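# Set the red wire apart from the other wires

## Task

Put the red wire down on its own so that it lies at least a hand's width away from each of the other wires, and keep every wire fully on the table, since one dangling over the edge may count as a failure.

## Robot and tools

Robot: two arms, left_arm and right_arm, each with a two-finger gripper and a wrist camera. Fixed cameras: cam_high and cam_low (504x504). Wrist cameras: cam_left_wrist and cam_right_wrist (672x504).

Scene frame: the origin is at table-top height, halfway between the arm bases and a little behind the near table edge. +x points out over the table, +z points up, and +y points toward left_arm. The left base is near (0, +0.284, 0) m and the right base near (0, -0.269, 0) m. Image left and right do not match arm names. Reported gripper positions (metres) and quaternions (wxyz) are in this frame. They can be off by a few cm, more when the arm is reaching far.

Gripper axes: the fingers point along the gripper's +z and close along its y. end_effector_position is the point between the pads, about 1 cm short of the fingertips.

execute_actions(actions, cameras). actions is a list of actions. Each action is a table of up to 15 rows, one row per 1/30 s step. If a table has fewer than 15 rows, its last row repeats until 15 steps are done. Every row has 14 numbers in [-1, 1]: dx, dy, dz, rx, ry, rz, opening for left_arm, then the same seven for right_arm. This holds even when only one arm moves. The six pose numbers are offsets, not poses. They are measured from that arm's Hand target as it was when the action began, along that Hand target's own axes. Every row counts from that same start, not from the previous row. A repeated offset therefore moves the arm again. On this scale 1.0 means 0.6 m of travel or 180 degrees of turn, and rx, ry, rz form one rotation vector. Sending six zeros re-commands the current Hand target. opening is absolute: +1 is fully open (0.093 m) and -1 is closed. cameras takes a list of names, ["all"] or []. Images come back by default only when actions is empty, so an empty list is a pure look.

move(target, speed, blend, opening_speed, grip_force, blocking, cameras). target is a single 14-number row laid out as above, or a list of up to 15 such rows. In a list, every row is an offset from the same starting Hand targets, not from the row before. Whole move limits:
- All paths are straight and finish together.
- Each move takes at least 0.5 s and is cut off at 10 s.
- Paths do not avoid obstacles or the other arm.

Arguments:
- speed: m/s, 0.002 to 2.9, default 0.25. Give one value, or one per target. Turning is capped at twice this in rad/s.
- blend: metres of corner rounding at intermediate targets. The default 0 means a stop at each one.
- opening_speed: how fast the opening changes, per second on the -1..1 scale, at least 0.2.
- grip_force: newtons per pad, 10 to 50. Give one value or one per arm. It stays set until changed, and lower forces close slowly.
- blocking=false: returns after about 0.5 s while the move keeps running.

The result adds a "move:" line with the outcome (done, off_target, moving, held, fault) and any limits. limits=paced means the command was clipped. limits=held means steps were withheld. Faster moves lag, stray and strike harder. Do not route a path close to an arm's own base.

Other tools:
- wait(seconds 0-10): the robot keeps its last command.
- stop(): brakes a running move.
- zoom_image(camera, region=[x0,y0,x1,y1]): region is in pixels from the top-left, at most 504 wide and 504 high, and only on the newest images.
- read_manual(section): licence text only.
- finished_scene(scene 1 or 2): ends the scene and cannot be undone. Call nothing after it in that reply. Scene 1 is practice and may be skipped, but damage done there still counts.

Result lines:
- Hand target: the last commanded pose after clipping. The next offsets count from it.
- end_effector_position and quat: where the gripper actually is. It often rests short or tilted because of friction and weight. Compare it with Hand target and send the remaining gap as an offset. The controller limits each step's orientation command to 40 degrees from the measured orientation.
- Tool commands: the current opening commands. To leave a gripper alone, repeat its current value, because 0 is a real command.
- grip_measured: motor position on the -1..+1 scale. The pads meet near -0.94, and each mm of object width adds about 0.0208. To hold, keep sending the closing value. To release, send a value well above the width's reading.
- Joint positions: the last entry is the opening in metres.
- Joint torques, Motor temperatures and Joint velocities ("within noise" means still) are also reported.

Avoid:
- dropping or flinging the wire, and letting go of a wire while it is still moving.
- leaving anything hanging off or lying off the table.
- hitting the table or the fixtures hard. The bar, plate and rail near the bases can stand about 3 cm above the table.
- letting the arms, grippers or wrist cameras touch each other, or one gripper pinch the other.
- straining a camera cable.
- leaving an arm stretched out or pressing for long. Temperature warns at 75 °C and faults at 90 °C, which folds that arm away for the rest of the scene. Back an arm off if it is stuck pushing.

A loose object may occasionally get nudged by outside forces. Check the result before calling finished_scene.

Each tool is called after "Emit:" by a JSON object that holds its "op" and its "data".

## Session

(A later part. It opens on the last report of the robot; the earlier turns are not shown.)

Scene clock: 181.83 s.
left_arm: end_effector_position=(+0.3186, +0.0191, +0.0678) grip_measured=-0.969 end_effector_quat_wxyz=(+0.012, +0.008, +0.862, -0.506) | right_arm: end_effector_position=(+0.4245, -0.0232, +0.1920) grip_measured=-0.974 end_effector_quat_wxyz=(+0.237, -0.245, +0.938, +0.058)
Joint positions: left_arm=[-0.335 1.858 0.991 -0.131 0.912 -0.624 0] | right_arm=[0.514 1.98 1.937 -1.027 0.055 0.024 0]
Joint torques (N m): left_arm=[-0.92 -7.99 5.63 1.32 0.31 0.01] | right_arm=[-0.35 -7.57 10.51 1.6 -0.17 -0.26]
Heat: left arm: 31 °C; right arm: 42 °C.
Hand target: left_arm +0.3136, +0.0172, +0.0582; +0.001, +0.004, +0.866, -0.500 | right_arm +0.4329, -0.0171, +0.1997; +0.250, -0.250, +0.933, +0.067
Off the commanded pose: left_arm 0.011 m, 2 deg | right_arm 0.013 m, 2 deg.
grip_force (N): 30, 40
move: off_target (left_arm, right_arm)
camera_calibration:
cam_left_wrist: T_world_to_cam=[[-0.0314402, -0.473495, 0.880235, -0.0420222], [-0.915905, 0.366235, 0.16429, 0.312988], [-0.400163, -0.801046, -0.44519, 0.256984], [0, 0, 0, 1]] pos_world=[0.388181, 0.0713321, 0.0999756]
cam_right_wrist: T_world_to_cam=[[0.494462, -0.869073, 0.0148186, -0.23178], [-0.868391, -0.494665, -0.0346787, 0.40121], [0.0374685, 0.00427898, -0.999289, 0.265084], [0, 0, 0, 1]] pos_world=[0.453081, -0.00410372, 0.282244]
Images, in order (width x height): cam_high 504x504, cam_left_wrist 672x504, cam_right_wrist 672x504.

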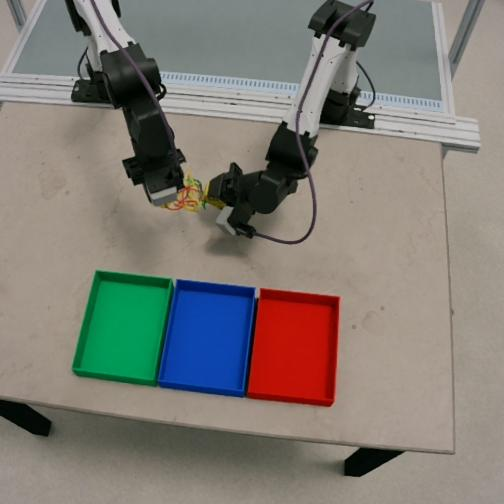

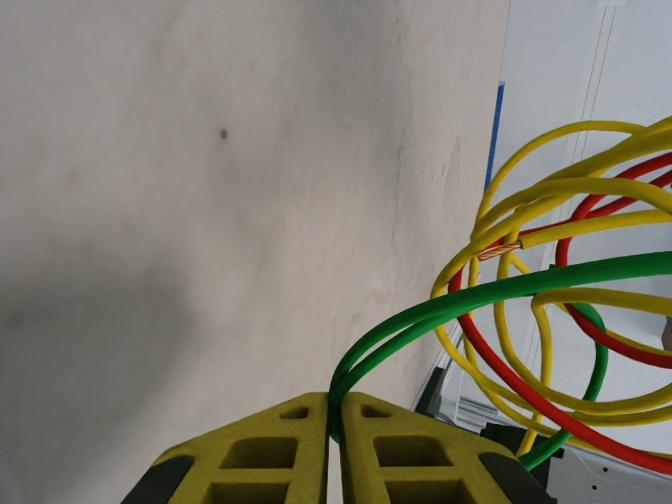

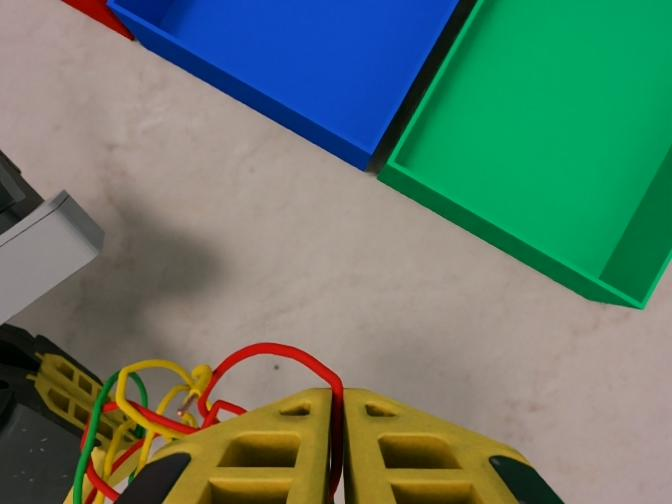

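Emit:
{"op": "move", "data": {"target": [[0,0,0,0,0,0,-0.72, 0,0,0,0,0,0,-1],[0,0,-0.15,0,0,0,-0.72, 0,0,0,0,0,0,-1]], "speed": 0.05, "opening_speed": 0.3, "cameras": ["all"]}}

Emit:
{"op": "zoom_image", "data": {"camera": "cam_left_wrist", "region": [372, 104, 672, 404]}}

Scene clock: 185.90 s.
left_arm: end_effector_position=(+0.3074, +0.0955, +0.0853) grip_measured=-0.722 end_effector_quat_wxyz=(-0.021, -0.011, +0.870, -0.492) | right_arm: end_effector_position=(+0.4244, -0.0232, +0.1919) grip_measured=-0.974 end_effector_quat_wxyz=(+0.237, -0.245, +0.938, +0.058)
Joint positions: left_arm=[-0.124 1.785 1.057 -0.626 0.983 -0.287 0.011] | right_arm=[0.514 1.98 1.937 -1.027 0.055 0.024 0]
Joint torques (N m): left_arm=[0.35 -11.58 8.51 0.58 0.57 0.21] | right_arm=[-0.28 -7.57 10.56 1.6 -0.17 -0.28]
Heat: left arm: 31 °C; right arm: 41 °C.
Hand target: left_arm +0.3137, +0.0952, +0.1031; +0.001, +0.004, +0.866, -0.499 | right_arm +0.4329, -0.0171, +0.1997; +0.250, -0.250, +0.933, +0.067
Off the commanded pose: left_arm 0.019 m, 3 deg | right_arm 0.013 m, 2 deg.
grip_force (N): 30, 40
move: off_target (left_arm, right_arm)
camera_calibration:
cam_left_wrist: T_world_to_cam=[[0.0354408, -0.501472, 0.864448, -0.0382289], [-0.900492, 0.359121, 0.245247, 0.261055], [-0.433426, -0.78712, -0.438844, 0.329865], [0, 0, 0, 1]] pos_world=[0.379404, 0.146722, 0.113783]
cam_right_wrist: T_world_to_cam=[[0.494907, -0.868823, 0.0146427, -0.23188], [-0.868155, -0.495105, -0.0343228, 0.400911], [0.0370701, 0.00427447, -0.999304, 0.265173], [0, 0, 0, 1]] pos_world=[0.452982, -0.00410347, 0.282144]

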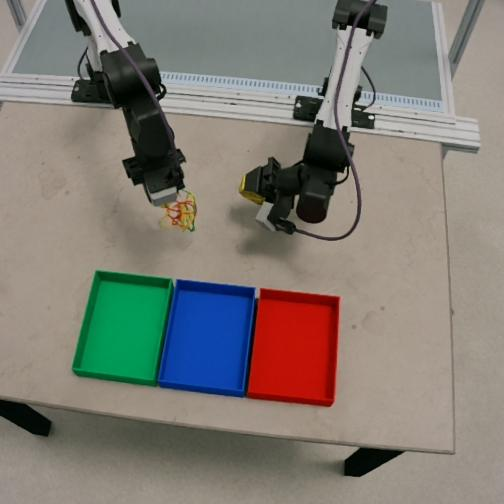

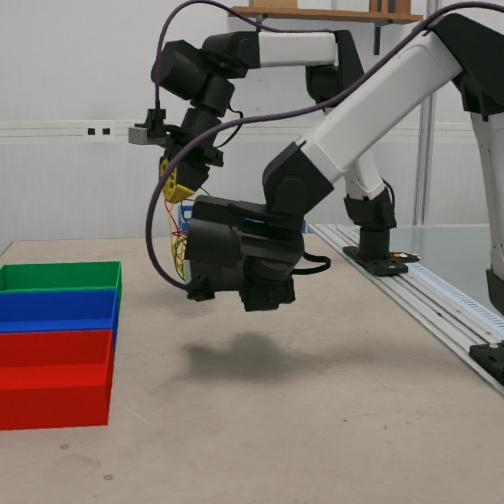

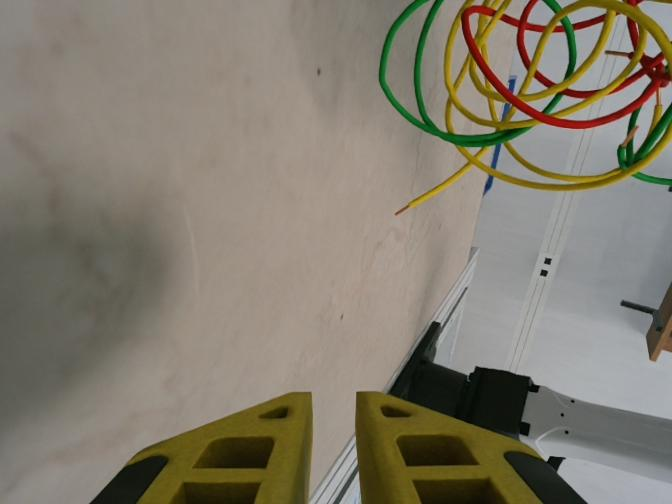

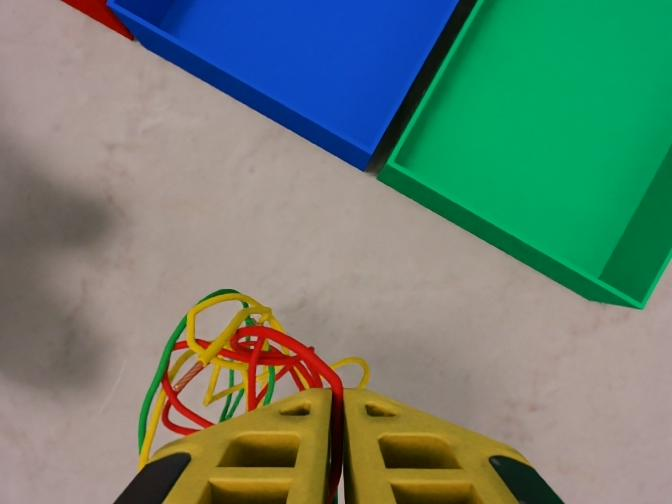

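Scaled by 1.680 from the camera's 672x504 image, which has a finer 960x720 frame.

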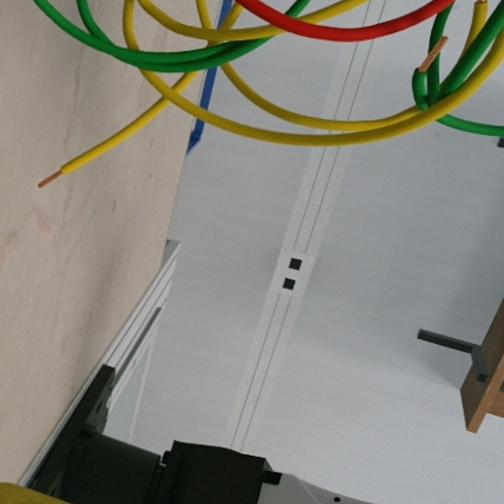

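Emit:
{"op": "move", "data": {"target": [-0.0833,-0.072,-0.0417,0,0,0,-0.72, 0,0,0,0,0,0,-1], "speed": 0.08, "cameras": ["cam_left_wrist","cam_low"]}}

Emit:
{"op": "zoom_image", "data": {"camera": "cam_left_wrist", "region": [330, 60, 672, 402]}}

Scene clock: 187.77 s.
left_arm: end_effector_position=(+0.3589, +0.0952, +0.1510) grip_measured=-0.722 end_effector_quat_wxyz=(+0.000, +0.000, +0.868, -0.496) | right_arm: end_effector_position=(+0.4244, -0.0232, +0.1919) grip_measured=-0.974 end_effector_quat_wxyz=(+0.237, -0.245, +0.938, +0.058)
Joint positions: left_arm=[-0.108 1.859 1.426 -0.896 0.988 -0.26 0.011] | right_arm=[0.514 1.98 1.937 -1.027 0.055 0.024 0]
Joint torques (N m): left_arm=[0.38 -8.46 9.18 0.63 0.56 0.2] | right_arm=[-0.32 -7.6 10.51 1.61 -0.17 -0.27]
Heat: left arm: 31 °C; right arm: 40 °C.
Hand target: left_arm +0.3634, +0.0949, +0.1534; +0.001, +0.004, +0.866, -0.500 | right_arm +0.4329, -0.0171, +0.1997; +0.250, -0.250, +0.933, +0.067
Off the commanded pose: left_arm 0.005 m, 1 deg | right_arm 0.013 m, 2 deg.
grip_force (N): 30, 40
move: off_target (right_arm)
camera_calibration:
cam_left_wrist: T_world_to_cam=[[-0.00554689, -0.494054, 0.869414, -0.0837002], [-0.911594, 0.359886, 0.198693, 0.302344], [-0.411054, -0.79145, -0.452373, 0.375241], [0, 0, 0, 1]] pos_world=[0.429395, 0.146823, 0.182445]
Images, in order (width x height): cam_low 504x504, cam_left_wrist 672x504.

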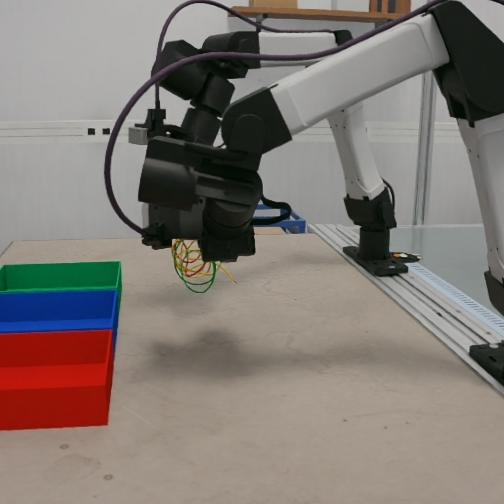

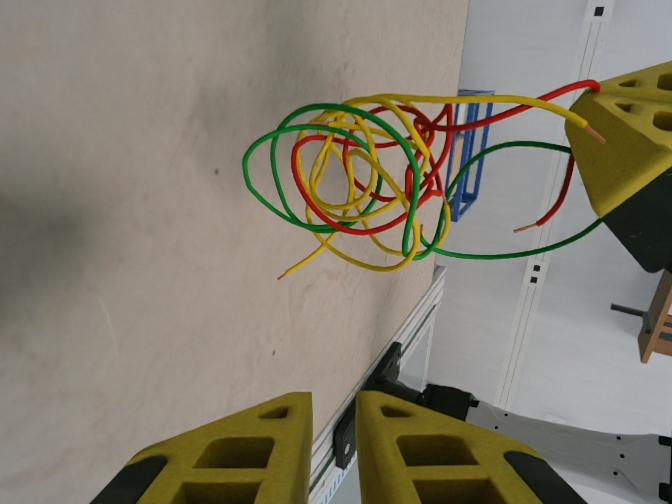

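Scaled by 1.474 from the camera's 672x504 image, which has a finer 960x720 frame.

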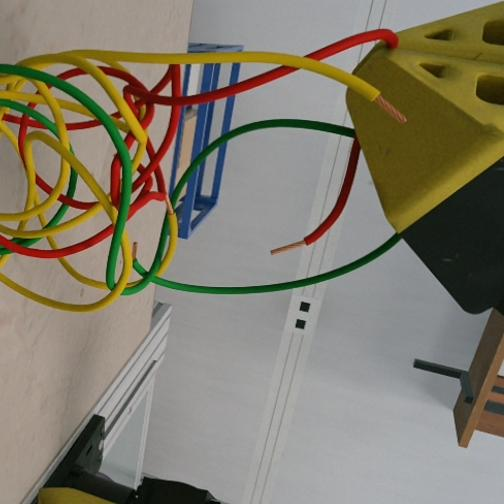

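Emit:
{"op": "zoom_image", "data": {"camera": "cam_left_wrist", "region": [230, 80, 480, 290]}}

Emit:
{"op": "zoom_image", "data": {"camera": "cam_left_wrist", "region": [380, 80, 480, 180]}}

Emit:
{"op": "zoom_image", "data": {"camera": "cam_left_wrist", "region": [380, 150, 480, 290]}}

Scaled by 2.016 from the camera's 672x504 image, which has a finer 960x720 frame.

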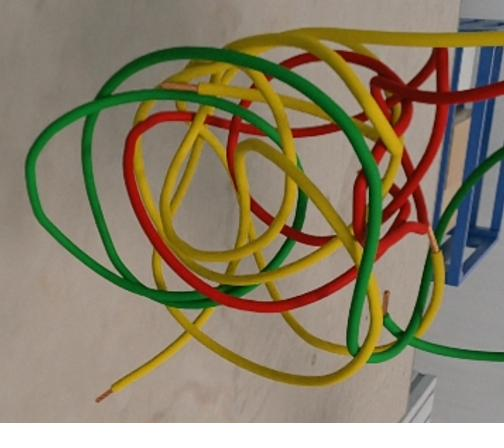

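Scaled by 5.040 from the camera's 672x504 image, which has a finer 960x720 frame.

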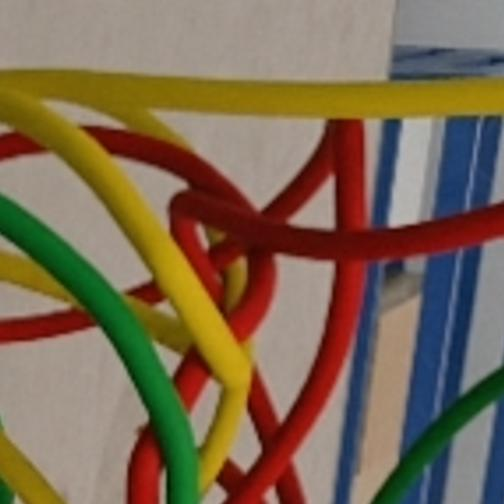

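Scaled by 3.600 from the camera's 672x504 image, which has a finer 960x720 frame.

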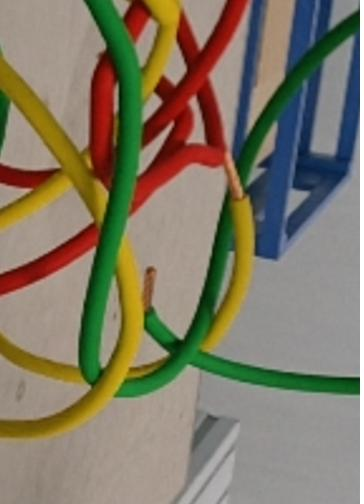

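Emit:
{"op": "zoom_image", "data": {"camera": "cam_left_wrist", "region": [395, 135, 455, 205]}}

Emit:
{"op": "zoom_image", "data": {"camera": "cam_left_wrist", "region": [400, 95, 460, 165]}}

Emit:
{"op": "zoom_image", "data": {"camera": "cam_right_wrist", "region": [100, 270, 400, 504]}}

Scaled by 7.200 from the camera's 672x504 image, which has a finer 960x720 frame.

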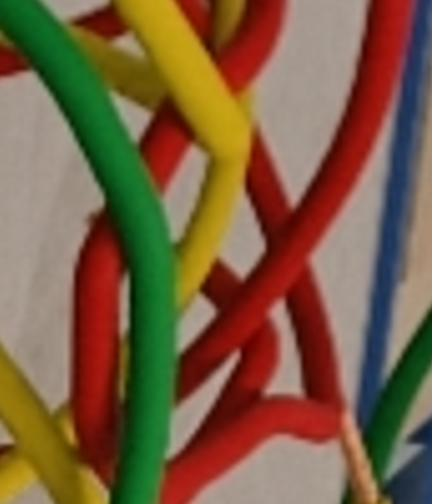

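Scaled by 7.200 from the camera's 672x504 image, which has a finer 960x720 frame.

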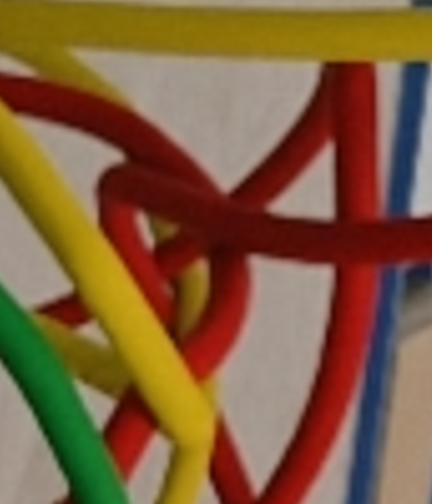

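This scene's latest camera images include none from cam_right_wrist. They are from: cam_low, cam_left_wrist. cam_right_wrist's image comes with the result of a call that names it in "cameras".

Emit:
{"op": "move", "data": {"target": [0,0,0,0,0,0,-0.6, -0.0217,0.0683,-0.0742,0,0,0,-1], "speed": 0.05, "cameras": ["all"]}}

Emit:
{"op": "zoom_image", "data": {"camera": "cam_left_wrist", "region": [220, 60, 560, 320]}}

Emit:
{"op": "zoom_image", "data": {"camera": "cam_right_wrist", "region": [100, 270, 400, 504]}}

Scene clock: 195.27 s.
left_arm: end_effector_position=(+0.3588, +0.0952, +0.1510) grip_measured=-0.602 end_effector_quat_wxyz=(+0.000, +0.000, +0.868, -0.496) | right_arm: end_effector_position=(+0.3983, +0.0074, +0.2391) grip_measured=-0.974 end_effector_quat_wxyz=(+0.239, -0.256, +0.934, +0.067)
Joint positions: left_arm=[-0.108 1.859 1.426 -0.896 0.988 -0.259 0.016] | right_arm=[0.608 2.016 2.176 -1.225 0.078 0.086 0]
Joint torques (N m): left_arm=[0.36 -8.46 9.21 0.62 0.57 0.19] | right_arm=[0.68 -7.51 9.83 1.55 0.2 0]
Heat: left arm: 33 °C; right arm: 39 °C.
Hand target: left_arm +0.3634, +0.0949, +0.1534; +0.001, +0.004, +0.866, -0.500 | right_arm +0.4028, +0.0129, +0.2448; +0.250, -0.250, +0.933, +0.067
Off the commanded pose: left_arm 0.005 m, 1 deg | right_arm 0.009 m, 1 deg.
grip_force (N): 30, 40
move: done
camera_calibration:
cam_left_wrist: T_world_to_cam=[[-0.00532569, -0.494152, 0.869359, -0.0836845], [-0.911407, 0.360125, 0.199115, 0.30208], [-0.411471, -0.79128, -0.452291, 0.375294], [0, 0, 0, 1]] pos_world=[0.429295, 0.146823, 0.182346]
cam_right_wrist: T_world_to_cam=[[0.51811, -0.855306, 0.00371785, -0.199809], [-0.854405, -0.517755, -0.0438349, 0.392008], [0.0394172, 0.0195348, -0.999032, 0.312131], [0, 0, 0, 1]] pos_world=[0.426154, 0.0259687, 0.329756]

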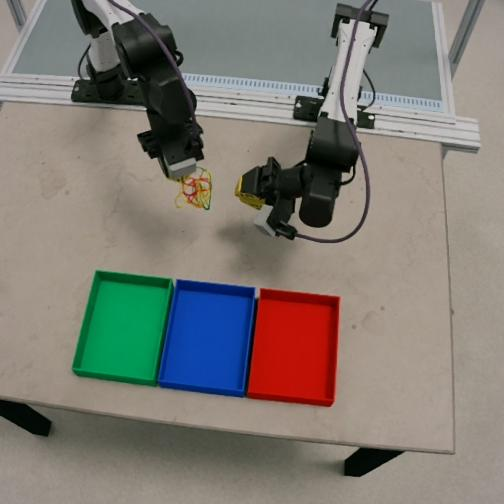

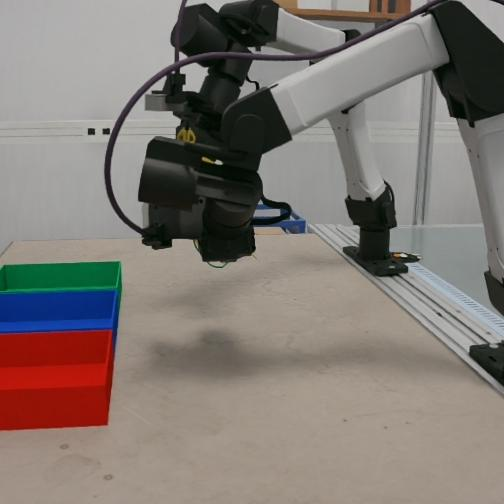

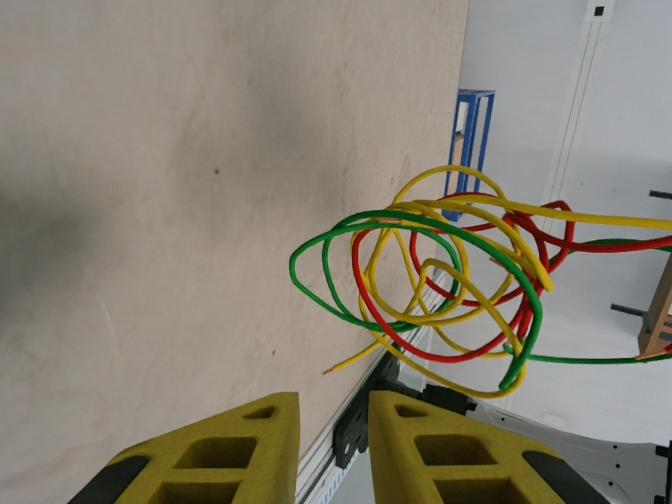

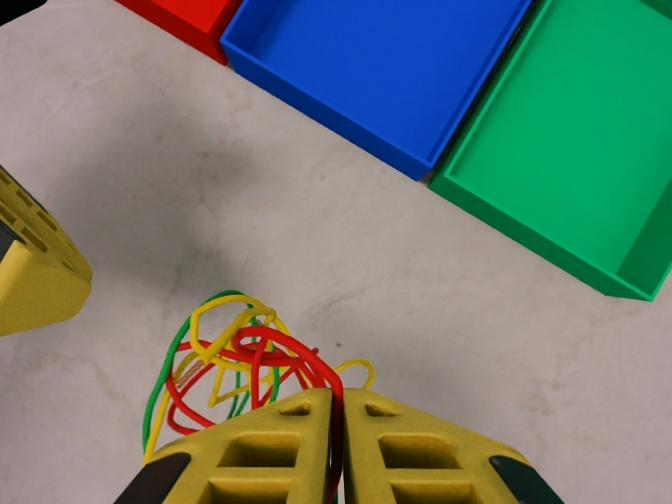

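Scaled by 1.482 from the camera's 672x504 image, which has a finer 960x720 frame.

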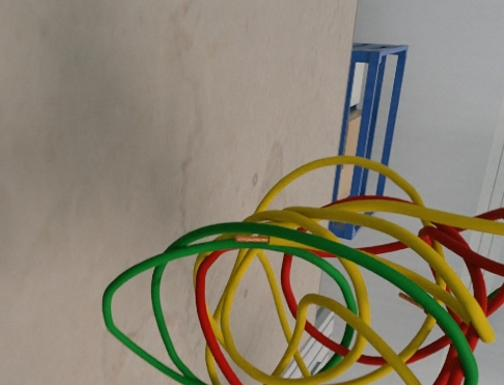

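Scaled by 1.680 from the camera's 672x504 image, which has a finer 960x720 frame.

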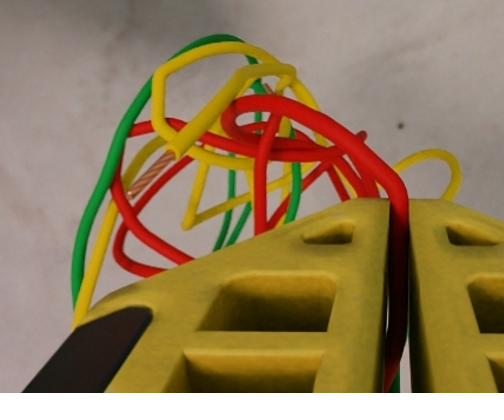

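Emit:
{"op": "move", "data": {"target": [0.023,0.0197,0.1177,0,0,0,-0.5, 0,0,0,0,0,0,-1], "speed": 0.06, "cameras": ["cam_left_wrist","cam_low"]}}

Emit:
{"op": "zoom_image", "data": {"camera": "cam_left_wrist", "region": [240, 200, 600, 500]}}

Scene clock: 197.73 s.
left_arm: end_effector_position=(+0.3520, +0.0426, +0.1183) grip_measured=-0.502 end_effector_quat_wxyz=(+0.011, +0.008, +0.863, -0.505) | right_arm: end_effector_position=(+0.3983, +0.0073, +0.2391) grip_measured=-0.974 end_effector_quat_wxyz=(+0.239, -0.256, +0.934, +0.067)
Joint positions: left_arm=[-0.247 1.859 1.248 -0.495 0.955 -0.492 0.021] | right_arm=[0.608 2.016 2.176 -1.226 0.078 0.087 0]
Joint torques (N m): left_arm=[-0.83 -8.35 6.12 1.23 0.34 0] | right_arm=[0.69 -7.54 9.84 1.54 0.19 0]
Heat: left arm: 33 °C; right arm: 39 °C.
Hand target: left_arm +0.3496, +0.0398, +0.1077; +0.001, +0.004, +0.866, -0.500 | right_arm +0.4028, +0.0130, +0.2448; +0.250, -0.250, +0.933, +0.067
Off the commanded pose: left_arm 0.011 m, 1 deg | right_arm 0.009 m, 1 deg.
grip_force (N): 30, 40
move: off_target (left_arm)
camera_calibration:
cam_left_wrist: T_world_to_cam=[[-0.0305267, -0.475773, 0.879038, -0.0743697], [-0.915106, 0.367056, 0.166887, 0.326124], [-0.402056, -0.799318, -0.446588, 0.312419], [0, 0, 0, 1]] pos_world=[0.421778, 0.0946332, 0.15047]
Images, in order (width x height): cam_low 504x504, cam_left_wrist 672x504.

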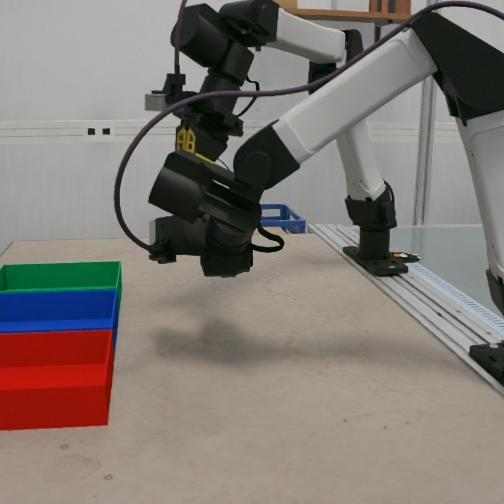

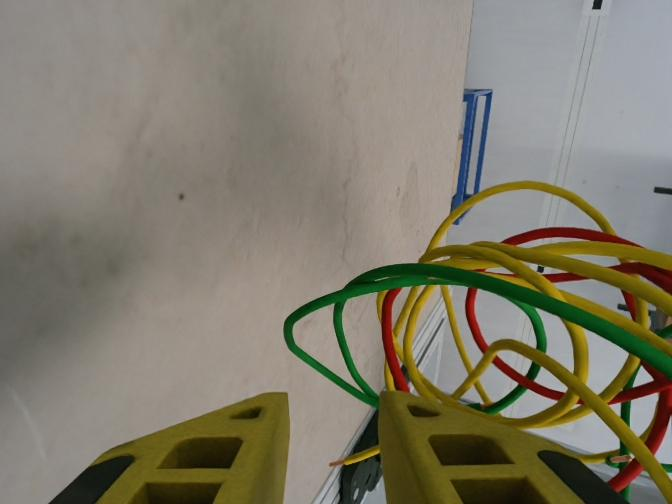

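Scaled by 1.400 from the camera's 672x504 image, which has a finer 960x720 frame.

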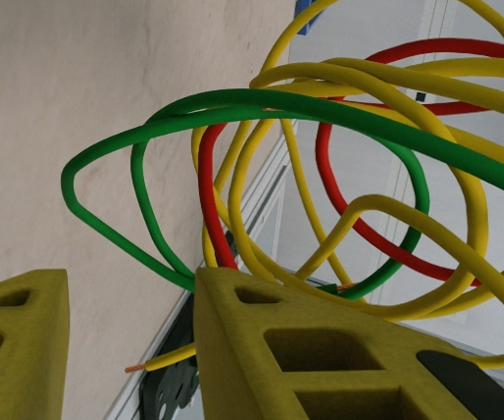

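Emit:
{"op": "move", "data": {"target": [0.0033,0.0077,0.0662,0,0,0,-0.45, 0,0,0,0,0,0,-1], "speed": 0.04, "cameras": ["cam_left_wrist"]}}

Emit:
{"op": "zoom_image", "data": {"camera": "cam_left_wrist", "region": [240, 280, 500, 500]}}

Scene clock: 199.80 s.
left_arm: end_effector_position=(+0.3507, +0.0108, +0.0937) grip_measured=-0.452 end_effector_quat_wxyz=(+0.009, +0.007, +0.863, -0.505) | right_arm: end_effector_position=(+0.3982, +0.0071, +0.2390) grip_measured=-0.974 end_effector_quat_wxyz=(+0.239, -0.256, +0.934, +0.067)
Joint positions: left_arm=[-0.327 1.916 1.2 -0.297 0.916 -0.611 0.023] | right_arm=[0.608 2.016 2.176 -1.226 0.079 0.087 0]
Joint torques (N m): left_arm=[-0.96 -8.91 6.06 1.39 0.31 -0.01] | right_arm=[0.66 -7.56 9.88 1.54 0.18 0]
Motor temperatures (°C): left_arm=[20 32 32 21 23 20 22] | right_arm=[17 38 39 22 18 20 22]
Heat: left arm: 32 °C; right arm: 39 °C.
Hand target: left_arm +0.3476, +0.0077, +0.0838; +0.001, +0.004, +0.866, -0.500 | right_arm +0.4028, +0.0129, +0.2447; +0.250, -0.250, +0.933, +0.067
Off the commanded pose: left_arm 0.011 m, 1 deg | right_arm 0.009 m, 1 deg.
grip_force (N): 30, 40
move: off_target (left_arm)
camera_calibration:
cam_left_wrist: T_world_to_cam=[[-0.0269772, -0.475821, 0.879128, -0.0692416], [-0.914497, 0.366902, 0.17052, 0.340135], [-0.403691, -0.799361, -0.445035, 0.27594], [0, 0, 0, 1]] pos_world=[0.420579, 0.062833, 0.125675]
Images, in order (width x height): cam_left_wrist 672x504.

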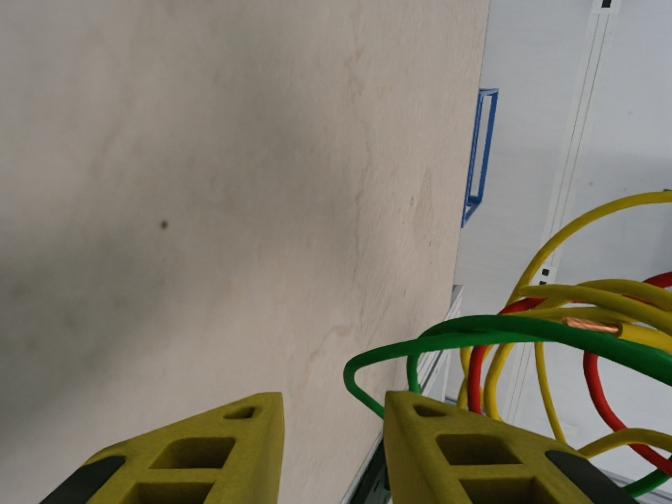

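Scaled by 1.938 from the camera's 672x504 image, which has a finer 960x720 frame.

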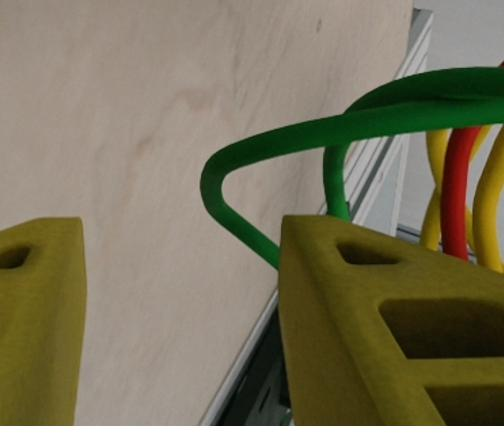

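Emit:
{"op": "move", "data": {"target": [0,-0.015,-0.035,0,0,0,-0.45, 0,0,0,0,0,0,-1], "speed": 0.04, "cameras": ["cam_left_wrist"]}}

Emit:
{"op": "zoom_image", "data": {"camera": "cam_left_wrist", "region": [240, 250, 540, 500]}}

Scene clock: 201.27 s.
left_arm: end_effector_position=(+0.3440, +0.0218, +0.0863) grip_measured=-0.452 end_effector_quat_wxyz=(-0.014, -0.009, +0.870, -0.492) | right_arm: end_effector_position=(+0.3981, +0.0071, +0.2389) grip_measured=-0.974 end_effector_quat_wxyz=(+0.239, -0.256, +0.934, +0.067)
Joint positions: left_arm=[-0.308 1.916 1.2 -0.38 0.916 -0.585 0.023] | right_arm=[0.608 2.016 2.176 -1.227 0.079 0.087 0]
Joint torques (N m): left_arm=[0.27 -12.79 8.23 1.03 0.47 0.2] | right_arm=[0.66 -7.51 9.84 1.54 0.18 -0.01]
Heat: left arm: 32 °C; right arm: 39 °C.
Hand target: left_arm +0.3475, +0.0214, +0.1021; +0.001, +0.004, +0.866, -0.500 | right_arm +0.4028, +0.0129, +0.2447; +0.250, -0.250, +0.933, +0.067
Off the commanded pose: left_arm 0.016 m, 2 deg | right_arm 0.009 m, 1 deg.
grip_force (N): 30, 40
move: off_target (left_arm)
camera_calibration:
cam_left_wrist: T_world_to_cam=[[0.0235678, -0.501011, 0.86512, -0.0732571], [-0.904607, 0.357707, 0.2318, 0.322753], [-0.425594, -0.788057, -0.444788, 0.285987], [0, 0, 0, 1]] pos_world=[0.415405, 0.0732203, 0.115766]
Images, in order (width x height): cam_left_wrist 672x504.

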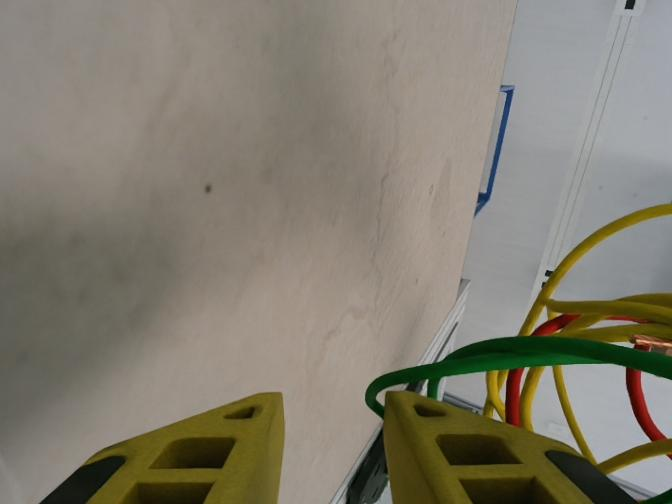

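Scaled by 1.680 from the camera's 672x504 image, which has a finer 960x720 frame.

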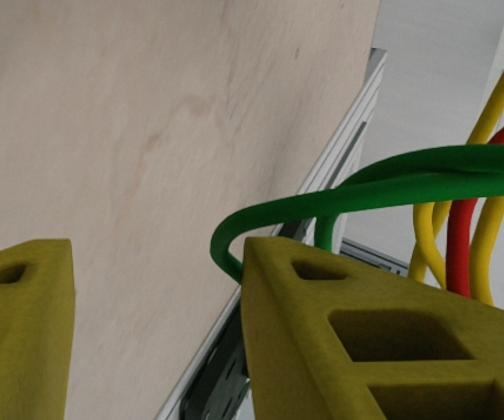

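Emit:
{"op": "move", "data": {"target": [0,-0.035,0,0,0,0,-0.45, 0,0,0,0,0,0,-1], "speed": 0.04, "cameras": ["cam_left_wrist"]}}

Emit:
{"op": "zoom_image", "data": {"camera": "cam_left_wrist", "region": [240, 250, 540, 500]}}

Scene clock: 202.47 s.
left_arm: end_effector_position=(+0.3442, +0.0153, +0.0995) grip_measured=-0.452 end_effector_quat_wxyz=(-0.017, -0.008, +0.869, -0.494) | right_arm: end_effector_position=(+0.3981, +0.0071, +0.2389) grip_measured=-0.974 end_effector_quat_wxyz=(+0.239, -0.256, +0.934, +0.067)
Joint positions: left_arm=[-0.323 1.903 1.234 -0.412 0.916 -0.607 0.023] | right_arm=[0.608 2.016 2.176 -1.227 0.079 0.087 0]
Joint torques (N m): left_arm=[-0.98 -13.67 9.05 1.07 0.35 0] | right_arm=[0.69 -7.5 9.88 1.54 0.18 -0.01]
Heat: left arm: 33 °C; right arm: 39 °C.
Hand target: left_arm +0.3474, +0.0109, +0.1204; +0.001, +0.004, +0.866, -0.500 | right_arm +0.4028, +0.0129, +0.2447; +0.250, -0.250, +0.933, +0.067
Off the commanded pose: left_arm 0.022 m, 3 deg | right_arm 0.009 m, 1 deg.
grip_force (N): 30, 40
move: off_target (left_arm)
camera_calibration:
cam_left_wrist: T_world_to_cam=[[0.0252612, -0.496742, 0.867531, -0.0887906], [-0.902187, 0.362473, 0.23382, 0.321136], [-0.430605, -0.788582, -0.438997, 0.288031], [0, 0, 0, 1]] pos_world=[0.415995, 0.0666268, 0.128386]
Images, in order (width x height): cam_left_wrist 672x504.

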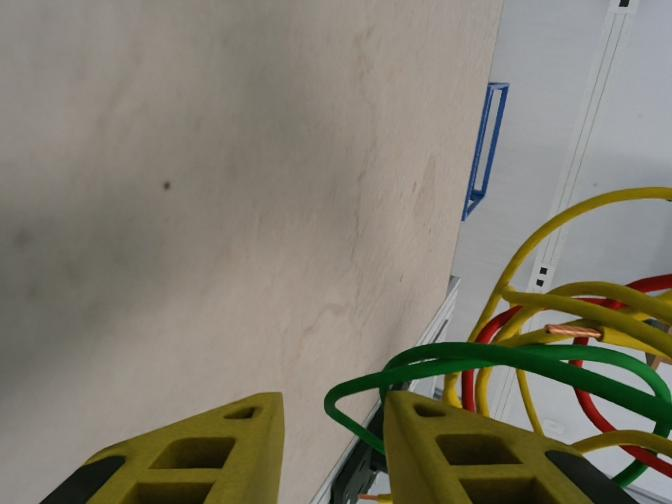

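Scaled by 1.680 from the camera's 672x504 image, which has a finer 960x720 frame.

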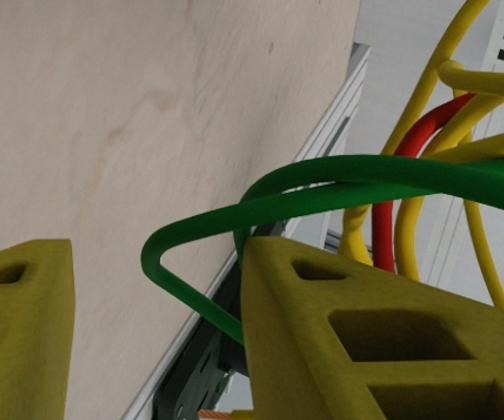

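Emit:
{"op": "move", "data": {"target": [0,-0.015,0,0,0,0,-0.45, 0,0,0,0,0,0,-1], "speed": 0.04, "cameras": ["cam_left_wrist"]}}

Emit:
{"op": "zoom_image", "data": {"camera": "cam_left_wrist", "region": [240, 250, 540, 500]}}

Scene clock: 203.60 s.
left_arm: end_effector_position=(+0.3443, +0.0110, +0.1063) grip_measured=-0.452 end_effector_quat_wxyz=(-0.018, -0.009, +0.869, -0.494) | right_arm: end_effector_position=(+0.3981, +0.0071, +0.2389) grip_measured=-0.974 end_effector_quat_wxyz=(+0.239, -0.256, +0.934, +0.067)
Joint positions: left_arm=[-0.334 1.898 1.254 -0.426 0.912 -0.624 0.023] | right_arm=[0.608 2.016 2.176 -1.227 0.079 0.087 0]
Joint torques (N m): left_arm=[-1.09 -13.81 9.2 1.08 0.32 -0.01] | right_arm=[0.68 -7.56 9.84 1.55 0.18 0]
Heat: left arm: 33 °C; right arm: 39 °C.
Hand target: left_arm +0.3474, +0.0064, +0.1282; +0.001, +0.004, +0.866, -0.500 | right_arm +0.4028, +0.0129, +0.2447; +0.250, -0.250, +0.933, +0.067
Off the commanded pose: left_arm 0.023 m, 3 deg | right_arm 0.009 m, 1 deg.
grip_force (N): 30, 40
move: off_target (left_arm)
camera_calibration:
cam_left_wrist: T_world_to_cam=[[0.0280369, -0.496605, 0.867523, -0.0978241], [-0.901477, 0.362433, 0.236605, 0.320662], [-0.431919, -0.788686, -0.437517, 0.287979], [0, 0, 0, 1]] pos_world=[0.416196, 0.0623268, 0.13499]
Images, in order (width x height): cam_left_wrist 672x504.

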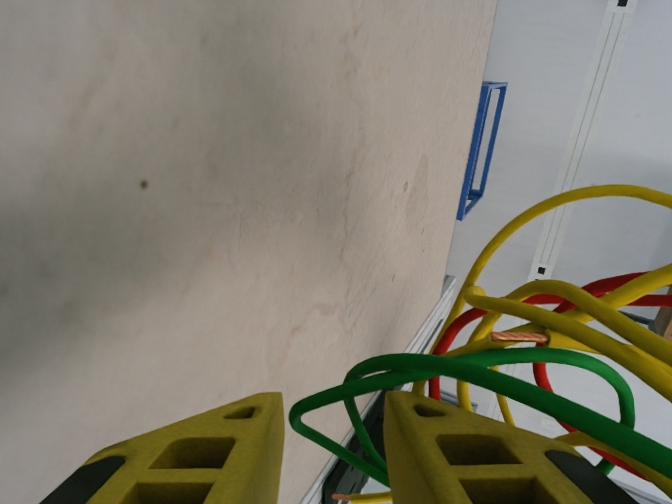

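Scaled by 1.680 from the camera's 672x504 image, which has a finer 960x720 frame.

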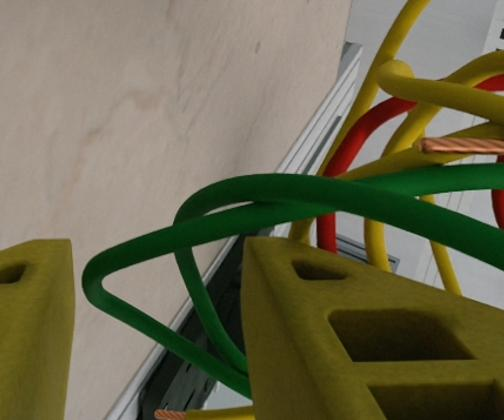

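Emit:
{"op": "move", "data": {"target": [0,-0.003,0.03,0,0,0,-0.45, 0,0,0,0,0,0,-1], "speed": 0.04, "cameras": ["cam_left_wrist"]}}

Emit:
{"op": "zoom_image", "data": {"camera": "cam_left_wrist", "region": [240, 250, 540, 500]}}

Scene clock: 204.87 s.
left_arm: end_effector_position=(+0.3420, -0.0041, +0.1087) grip_measured=-0.452 end_effector_quat_wxyz=(-0.015, -0.006, +0.869, -0.495) | right_arm: end_effector_position=(+0.3981, +0.0070, +0.2389) grip_measured=-0.974 end_effector_quat_wxyz=(+0.238, -0.256, +0.934, +0.067)
Joint positions: left_arm=[-0.375 1.898 1.254 -0.378 0.891 -0.676 0.023] | right_arm=[0.608 2.016 2.176 -1.227 0.079 0.087 0]
Joint torques (N m): left_arm=[-1.01 -11.43 9.01 1.37 0.31 -0.01] | right_arm=[0.65 -7.53 9.88 1.55 0.18 -0.01]
Heat: left arm: 33 °C; right arm: 39 °C.
Hand target: left_arm +0.3473, -0.0101, +0.1207; +0.001, +0.004, +0.866, -0.500 | right_arm +0.4028, +0.0129, +0.2447; +0.250, -0.250, +0.933, +0.067
Off the commanded pose: left_arm 0.014 m, 2 deg | right_arm 0.010 m, 2 deg.
grip_force (N): 30, 40
move: off_target (left_arm)
camera_calibration:
cam_left_wrist: T_world_to_cam=[[0.0202209, -0.495925, 0.86813, -0.104828], [-0.902802, 0.364027, 0.228981, 0.324764], [-0.42958, -0.78838, -0.440361, 0.275551], [0, 0, 0, 1]] pos_world=[0.413689, 0.047029, 0.137982]
Images, in order (width x height): cam_left_wrist 672x504.

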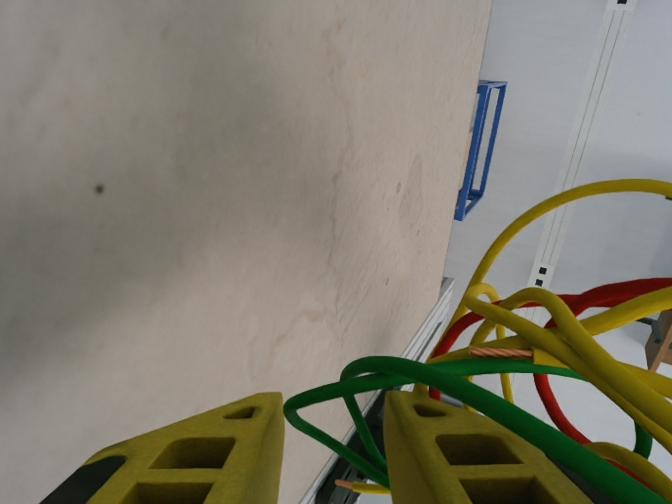

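Scaled by 1.680 from the camera's 672x504 image, which has a finer 960x720 frame.

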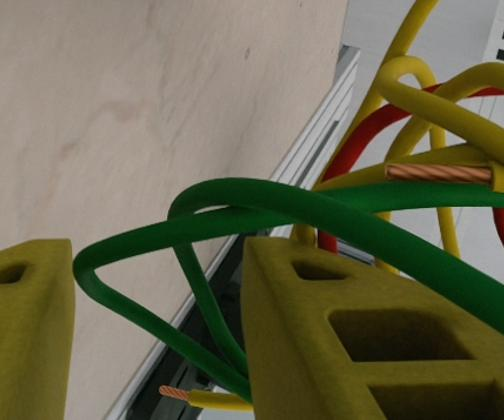

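Emit:
{"op": "move", "data": {"target": [0,0,0,0,0,0,-1, 0,0,0,0,0,0,-1], "opening_speed": 0.25, "cameras": ["cam_left_wrist","cam_right_wrist"]}}

Emit:
{"op": "zoom_image", "data": {"camera": "cam_left_wrist", "region": [240, 250, 540, 500]}}

Scene clock: 207.90 s.
left_arm: end_effector_position=(+0.3423, -0.0042, +0.1088) grip_measured=-0.959 end_effector_quat_wxyz=(-0.015, -0.006, +0.869, -0.495) | right_arm: end_effector_position=(+0.3979, +0.0069, +0.2388) grip_measured=-0.974 end_effector_quat_wxyz=(+0.238, -0.256, +0.935, +0.067)
Joint positions: left_arm=[-0.375 1.898 1.254 -0.376 0.89 -0.677 0] | right_arm=[0.608 2.016 2.176 -1.228 0.079 0.087 0]
Joint torques (N m): left_arm=[-1.01 -11.43 9.01 1.37 0.31 0] | right_arm=[0.65 -7.51 9.84 1.55 0.19 -0.01]
Heat: left arm: 33 °C; right arm: 39 °C.
Hand target: left_arm +0.3473, -0.0101, +0.1207; +0.001, +0.004, +0.866, -0.500 | right_arm +0.4028, +0.0129, +0.2447; +0.250, -0.250, +0.933, +0.067
Off the commanded pose: left_arm 0.014 m, 2 deg | right_arm 0.010 m, 2 deg.
grip_force (N): 30, 40
move: off_target (left_arm)
camera_calibration:
cam_left_wrist: T_world_to_cam=[[0.0197889, -0.495625, 0.868311, -0.10478], [-0.903196, 0.363591, 0.228119, 0.325226], [-0.428772, -0.788769, -0.440452, 0.275378], [0, 0, 0, 1]] pos_world=[0.413891, 0.0470284, 0.138082]
cam_right_wrist: T_world_to_cam=[[0.517614, -0.855603, 0.00446764, -0.199987], [-0.854787, -0.517336, -0.0412637, 0.390977], [0.0376166, 0.0175398, -0.999138, 0.312596], [0, 0, 0, 1]] pos_world=[0.425959, 0.0256737, 0.329354]
Images, in order (width x height): cam_left_wrist 672x504, cam_right_wrist 672x504.

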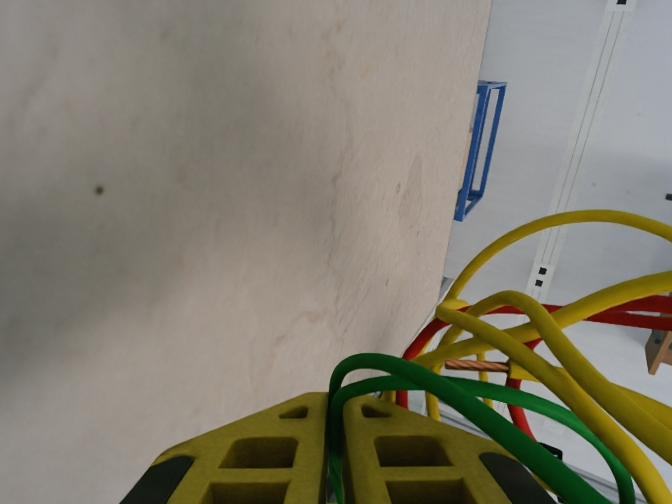

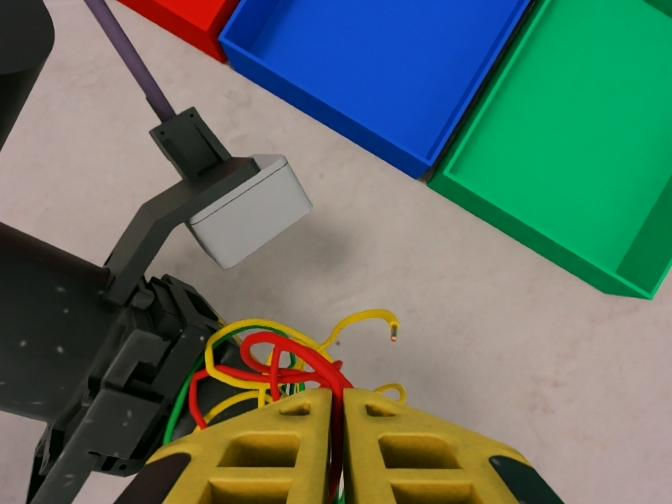

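Scaled by 1.680 from the camera's 672x504 image, which has a finer 960x720 frame.

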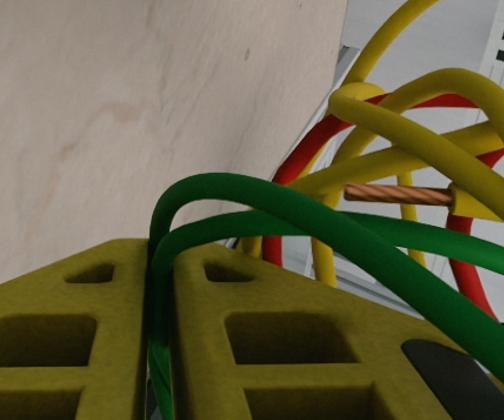

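Emit:
{"op": "move", "data": {"target": [0,0,0,0,0,0,-1, -0.0365,-0.0187,-0.0655,0,0,0,-1], "speed": 0.03, "grip_force": [40,50], "cameras": ["cam_left_wrist","cam_right_wrist"]}}

Emit:
{"op": "zoom_image", "data": {"camera": "cam_right_wrist", "region": [120, 270, 440, 504]}}

Emit:
{"op": "zoom_image", "data": {"camera": "cam_left_wrist", "region": [372, 150, 672, 450]}}

Scene clock: 210.37 s.
left_arm: end_effector_position=(+0.3429, -0.0044, +0.1093) grip_measured=-0.969 end_effector_quat_wxyz=(-0.013, -0.005, +0.868, -0.496) | right_arm: end_effector_position=(+0.4023, +0.0009, +0.2863) grip_measured=-0.974 end_effector_quat_wxyz=(+0.244, -0.250, +0.935, +0.067)
Joint positions: left_arm=[-0.375 1.898 1.254 -0.372 0.89 -0.677 0] | right_arm=[0.595 2.212 2.717 -1.561 0.079 0.087 0]
Joint torques (N m): left_arm=[-0.99 -11.4 9.02 1.33 0.31 0] | right_arm=[-0.25 -7.94 8.44 1.6 0.06 -0.22]
Heat: left arm: 33 °C; right arm: 39 °C.
Hand target: left_arm +0.3473, -0.0101, +0.1207; +0.001, +0.004, +0.866, -0.500 | right_arm +0.4080, +0.0028, +0.2897; +0.250, -0.250, +0.933, +0.067
Off the commanded pose: left_arm 0.014 m, 2 deg | right_arm 0.007 m, 1 deg.
joint read past its limit (right arm) — joint 4 (wrist pitch), lower limit.
joint sent to its limit (right arm) — joint 4 (wrist pitch), lower limit. The joint targets still meet the commanded pose.
grip_force (N): 40, 50
move: off_target (left_arm)
camera_calibration:
cam_left_wrist: T_world_to_cam=[[0.0162759, -0.494107, 0.869249, -0.104242], [-0.904208, 0.363805, 0.223728, 0.326609], [-0.426783, -0.789623, -0.440854, 0.275014], [0, 0, 0, 1]] pos_world=[0.41439, 0.0468286, 0.138781]
cam_right_wrist: T_world_to_cam=[[0.506445, -0.862266, 0.00332742, -0.202901], [-0.860952, -0.505879, -0.0533603, 0.399503], [0.0476941, 0.0241593, -0.99857, 0.355779], [0, 0, 0, 1]] pos_world=[0.429743, 0.0185501, 0.377262]
Images, in order (width x height): cam_left_wrist 672x504, cam_right_wrist 672x504.

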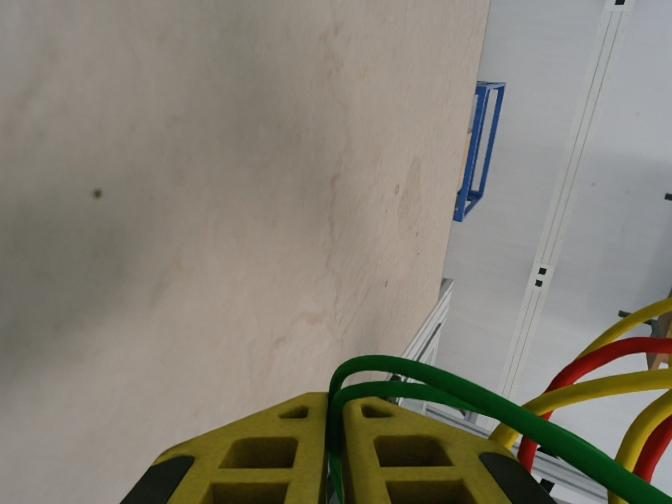

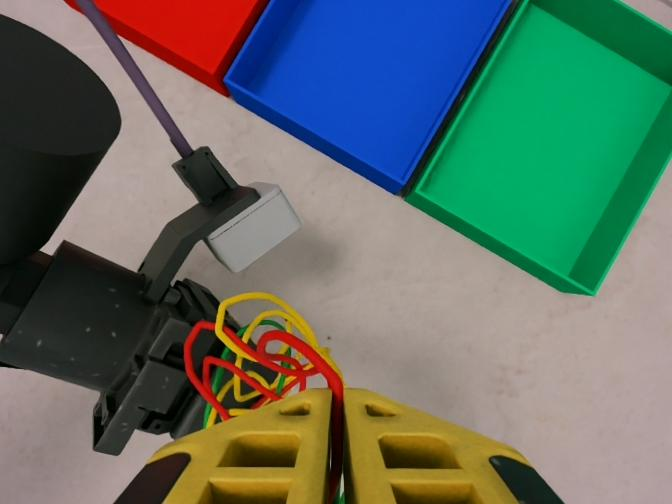

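Scaled by 1.575 from the camera's 672x504 image, which has a finer 960x720 frame.

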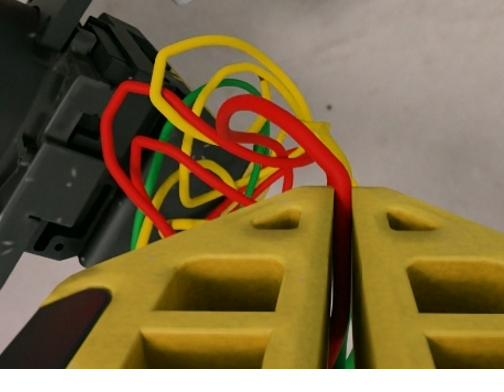

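Scaled by 1.680 from the camera's 672x504 image, which has a finer 960x720 frame.

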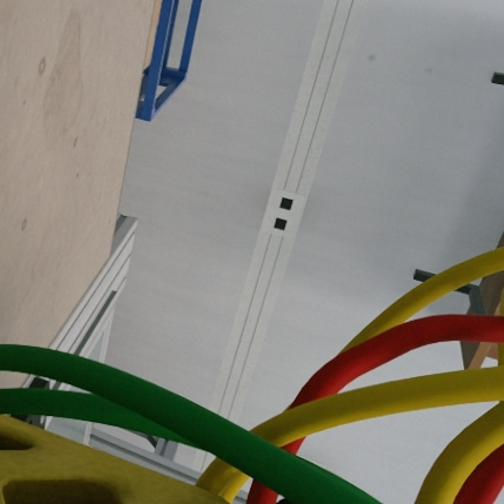

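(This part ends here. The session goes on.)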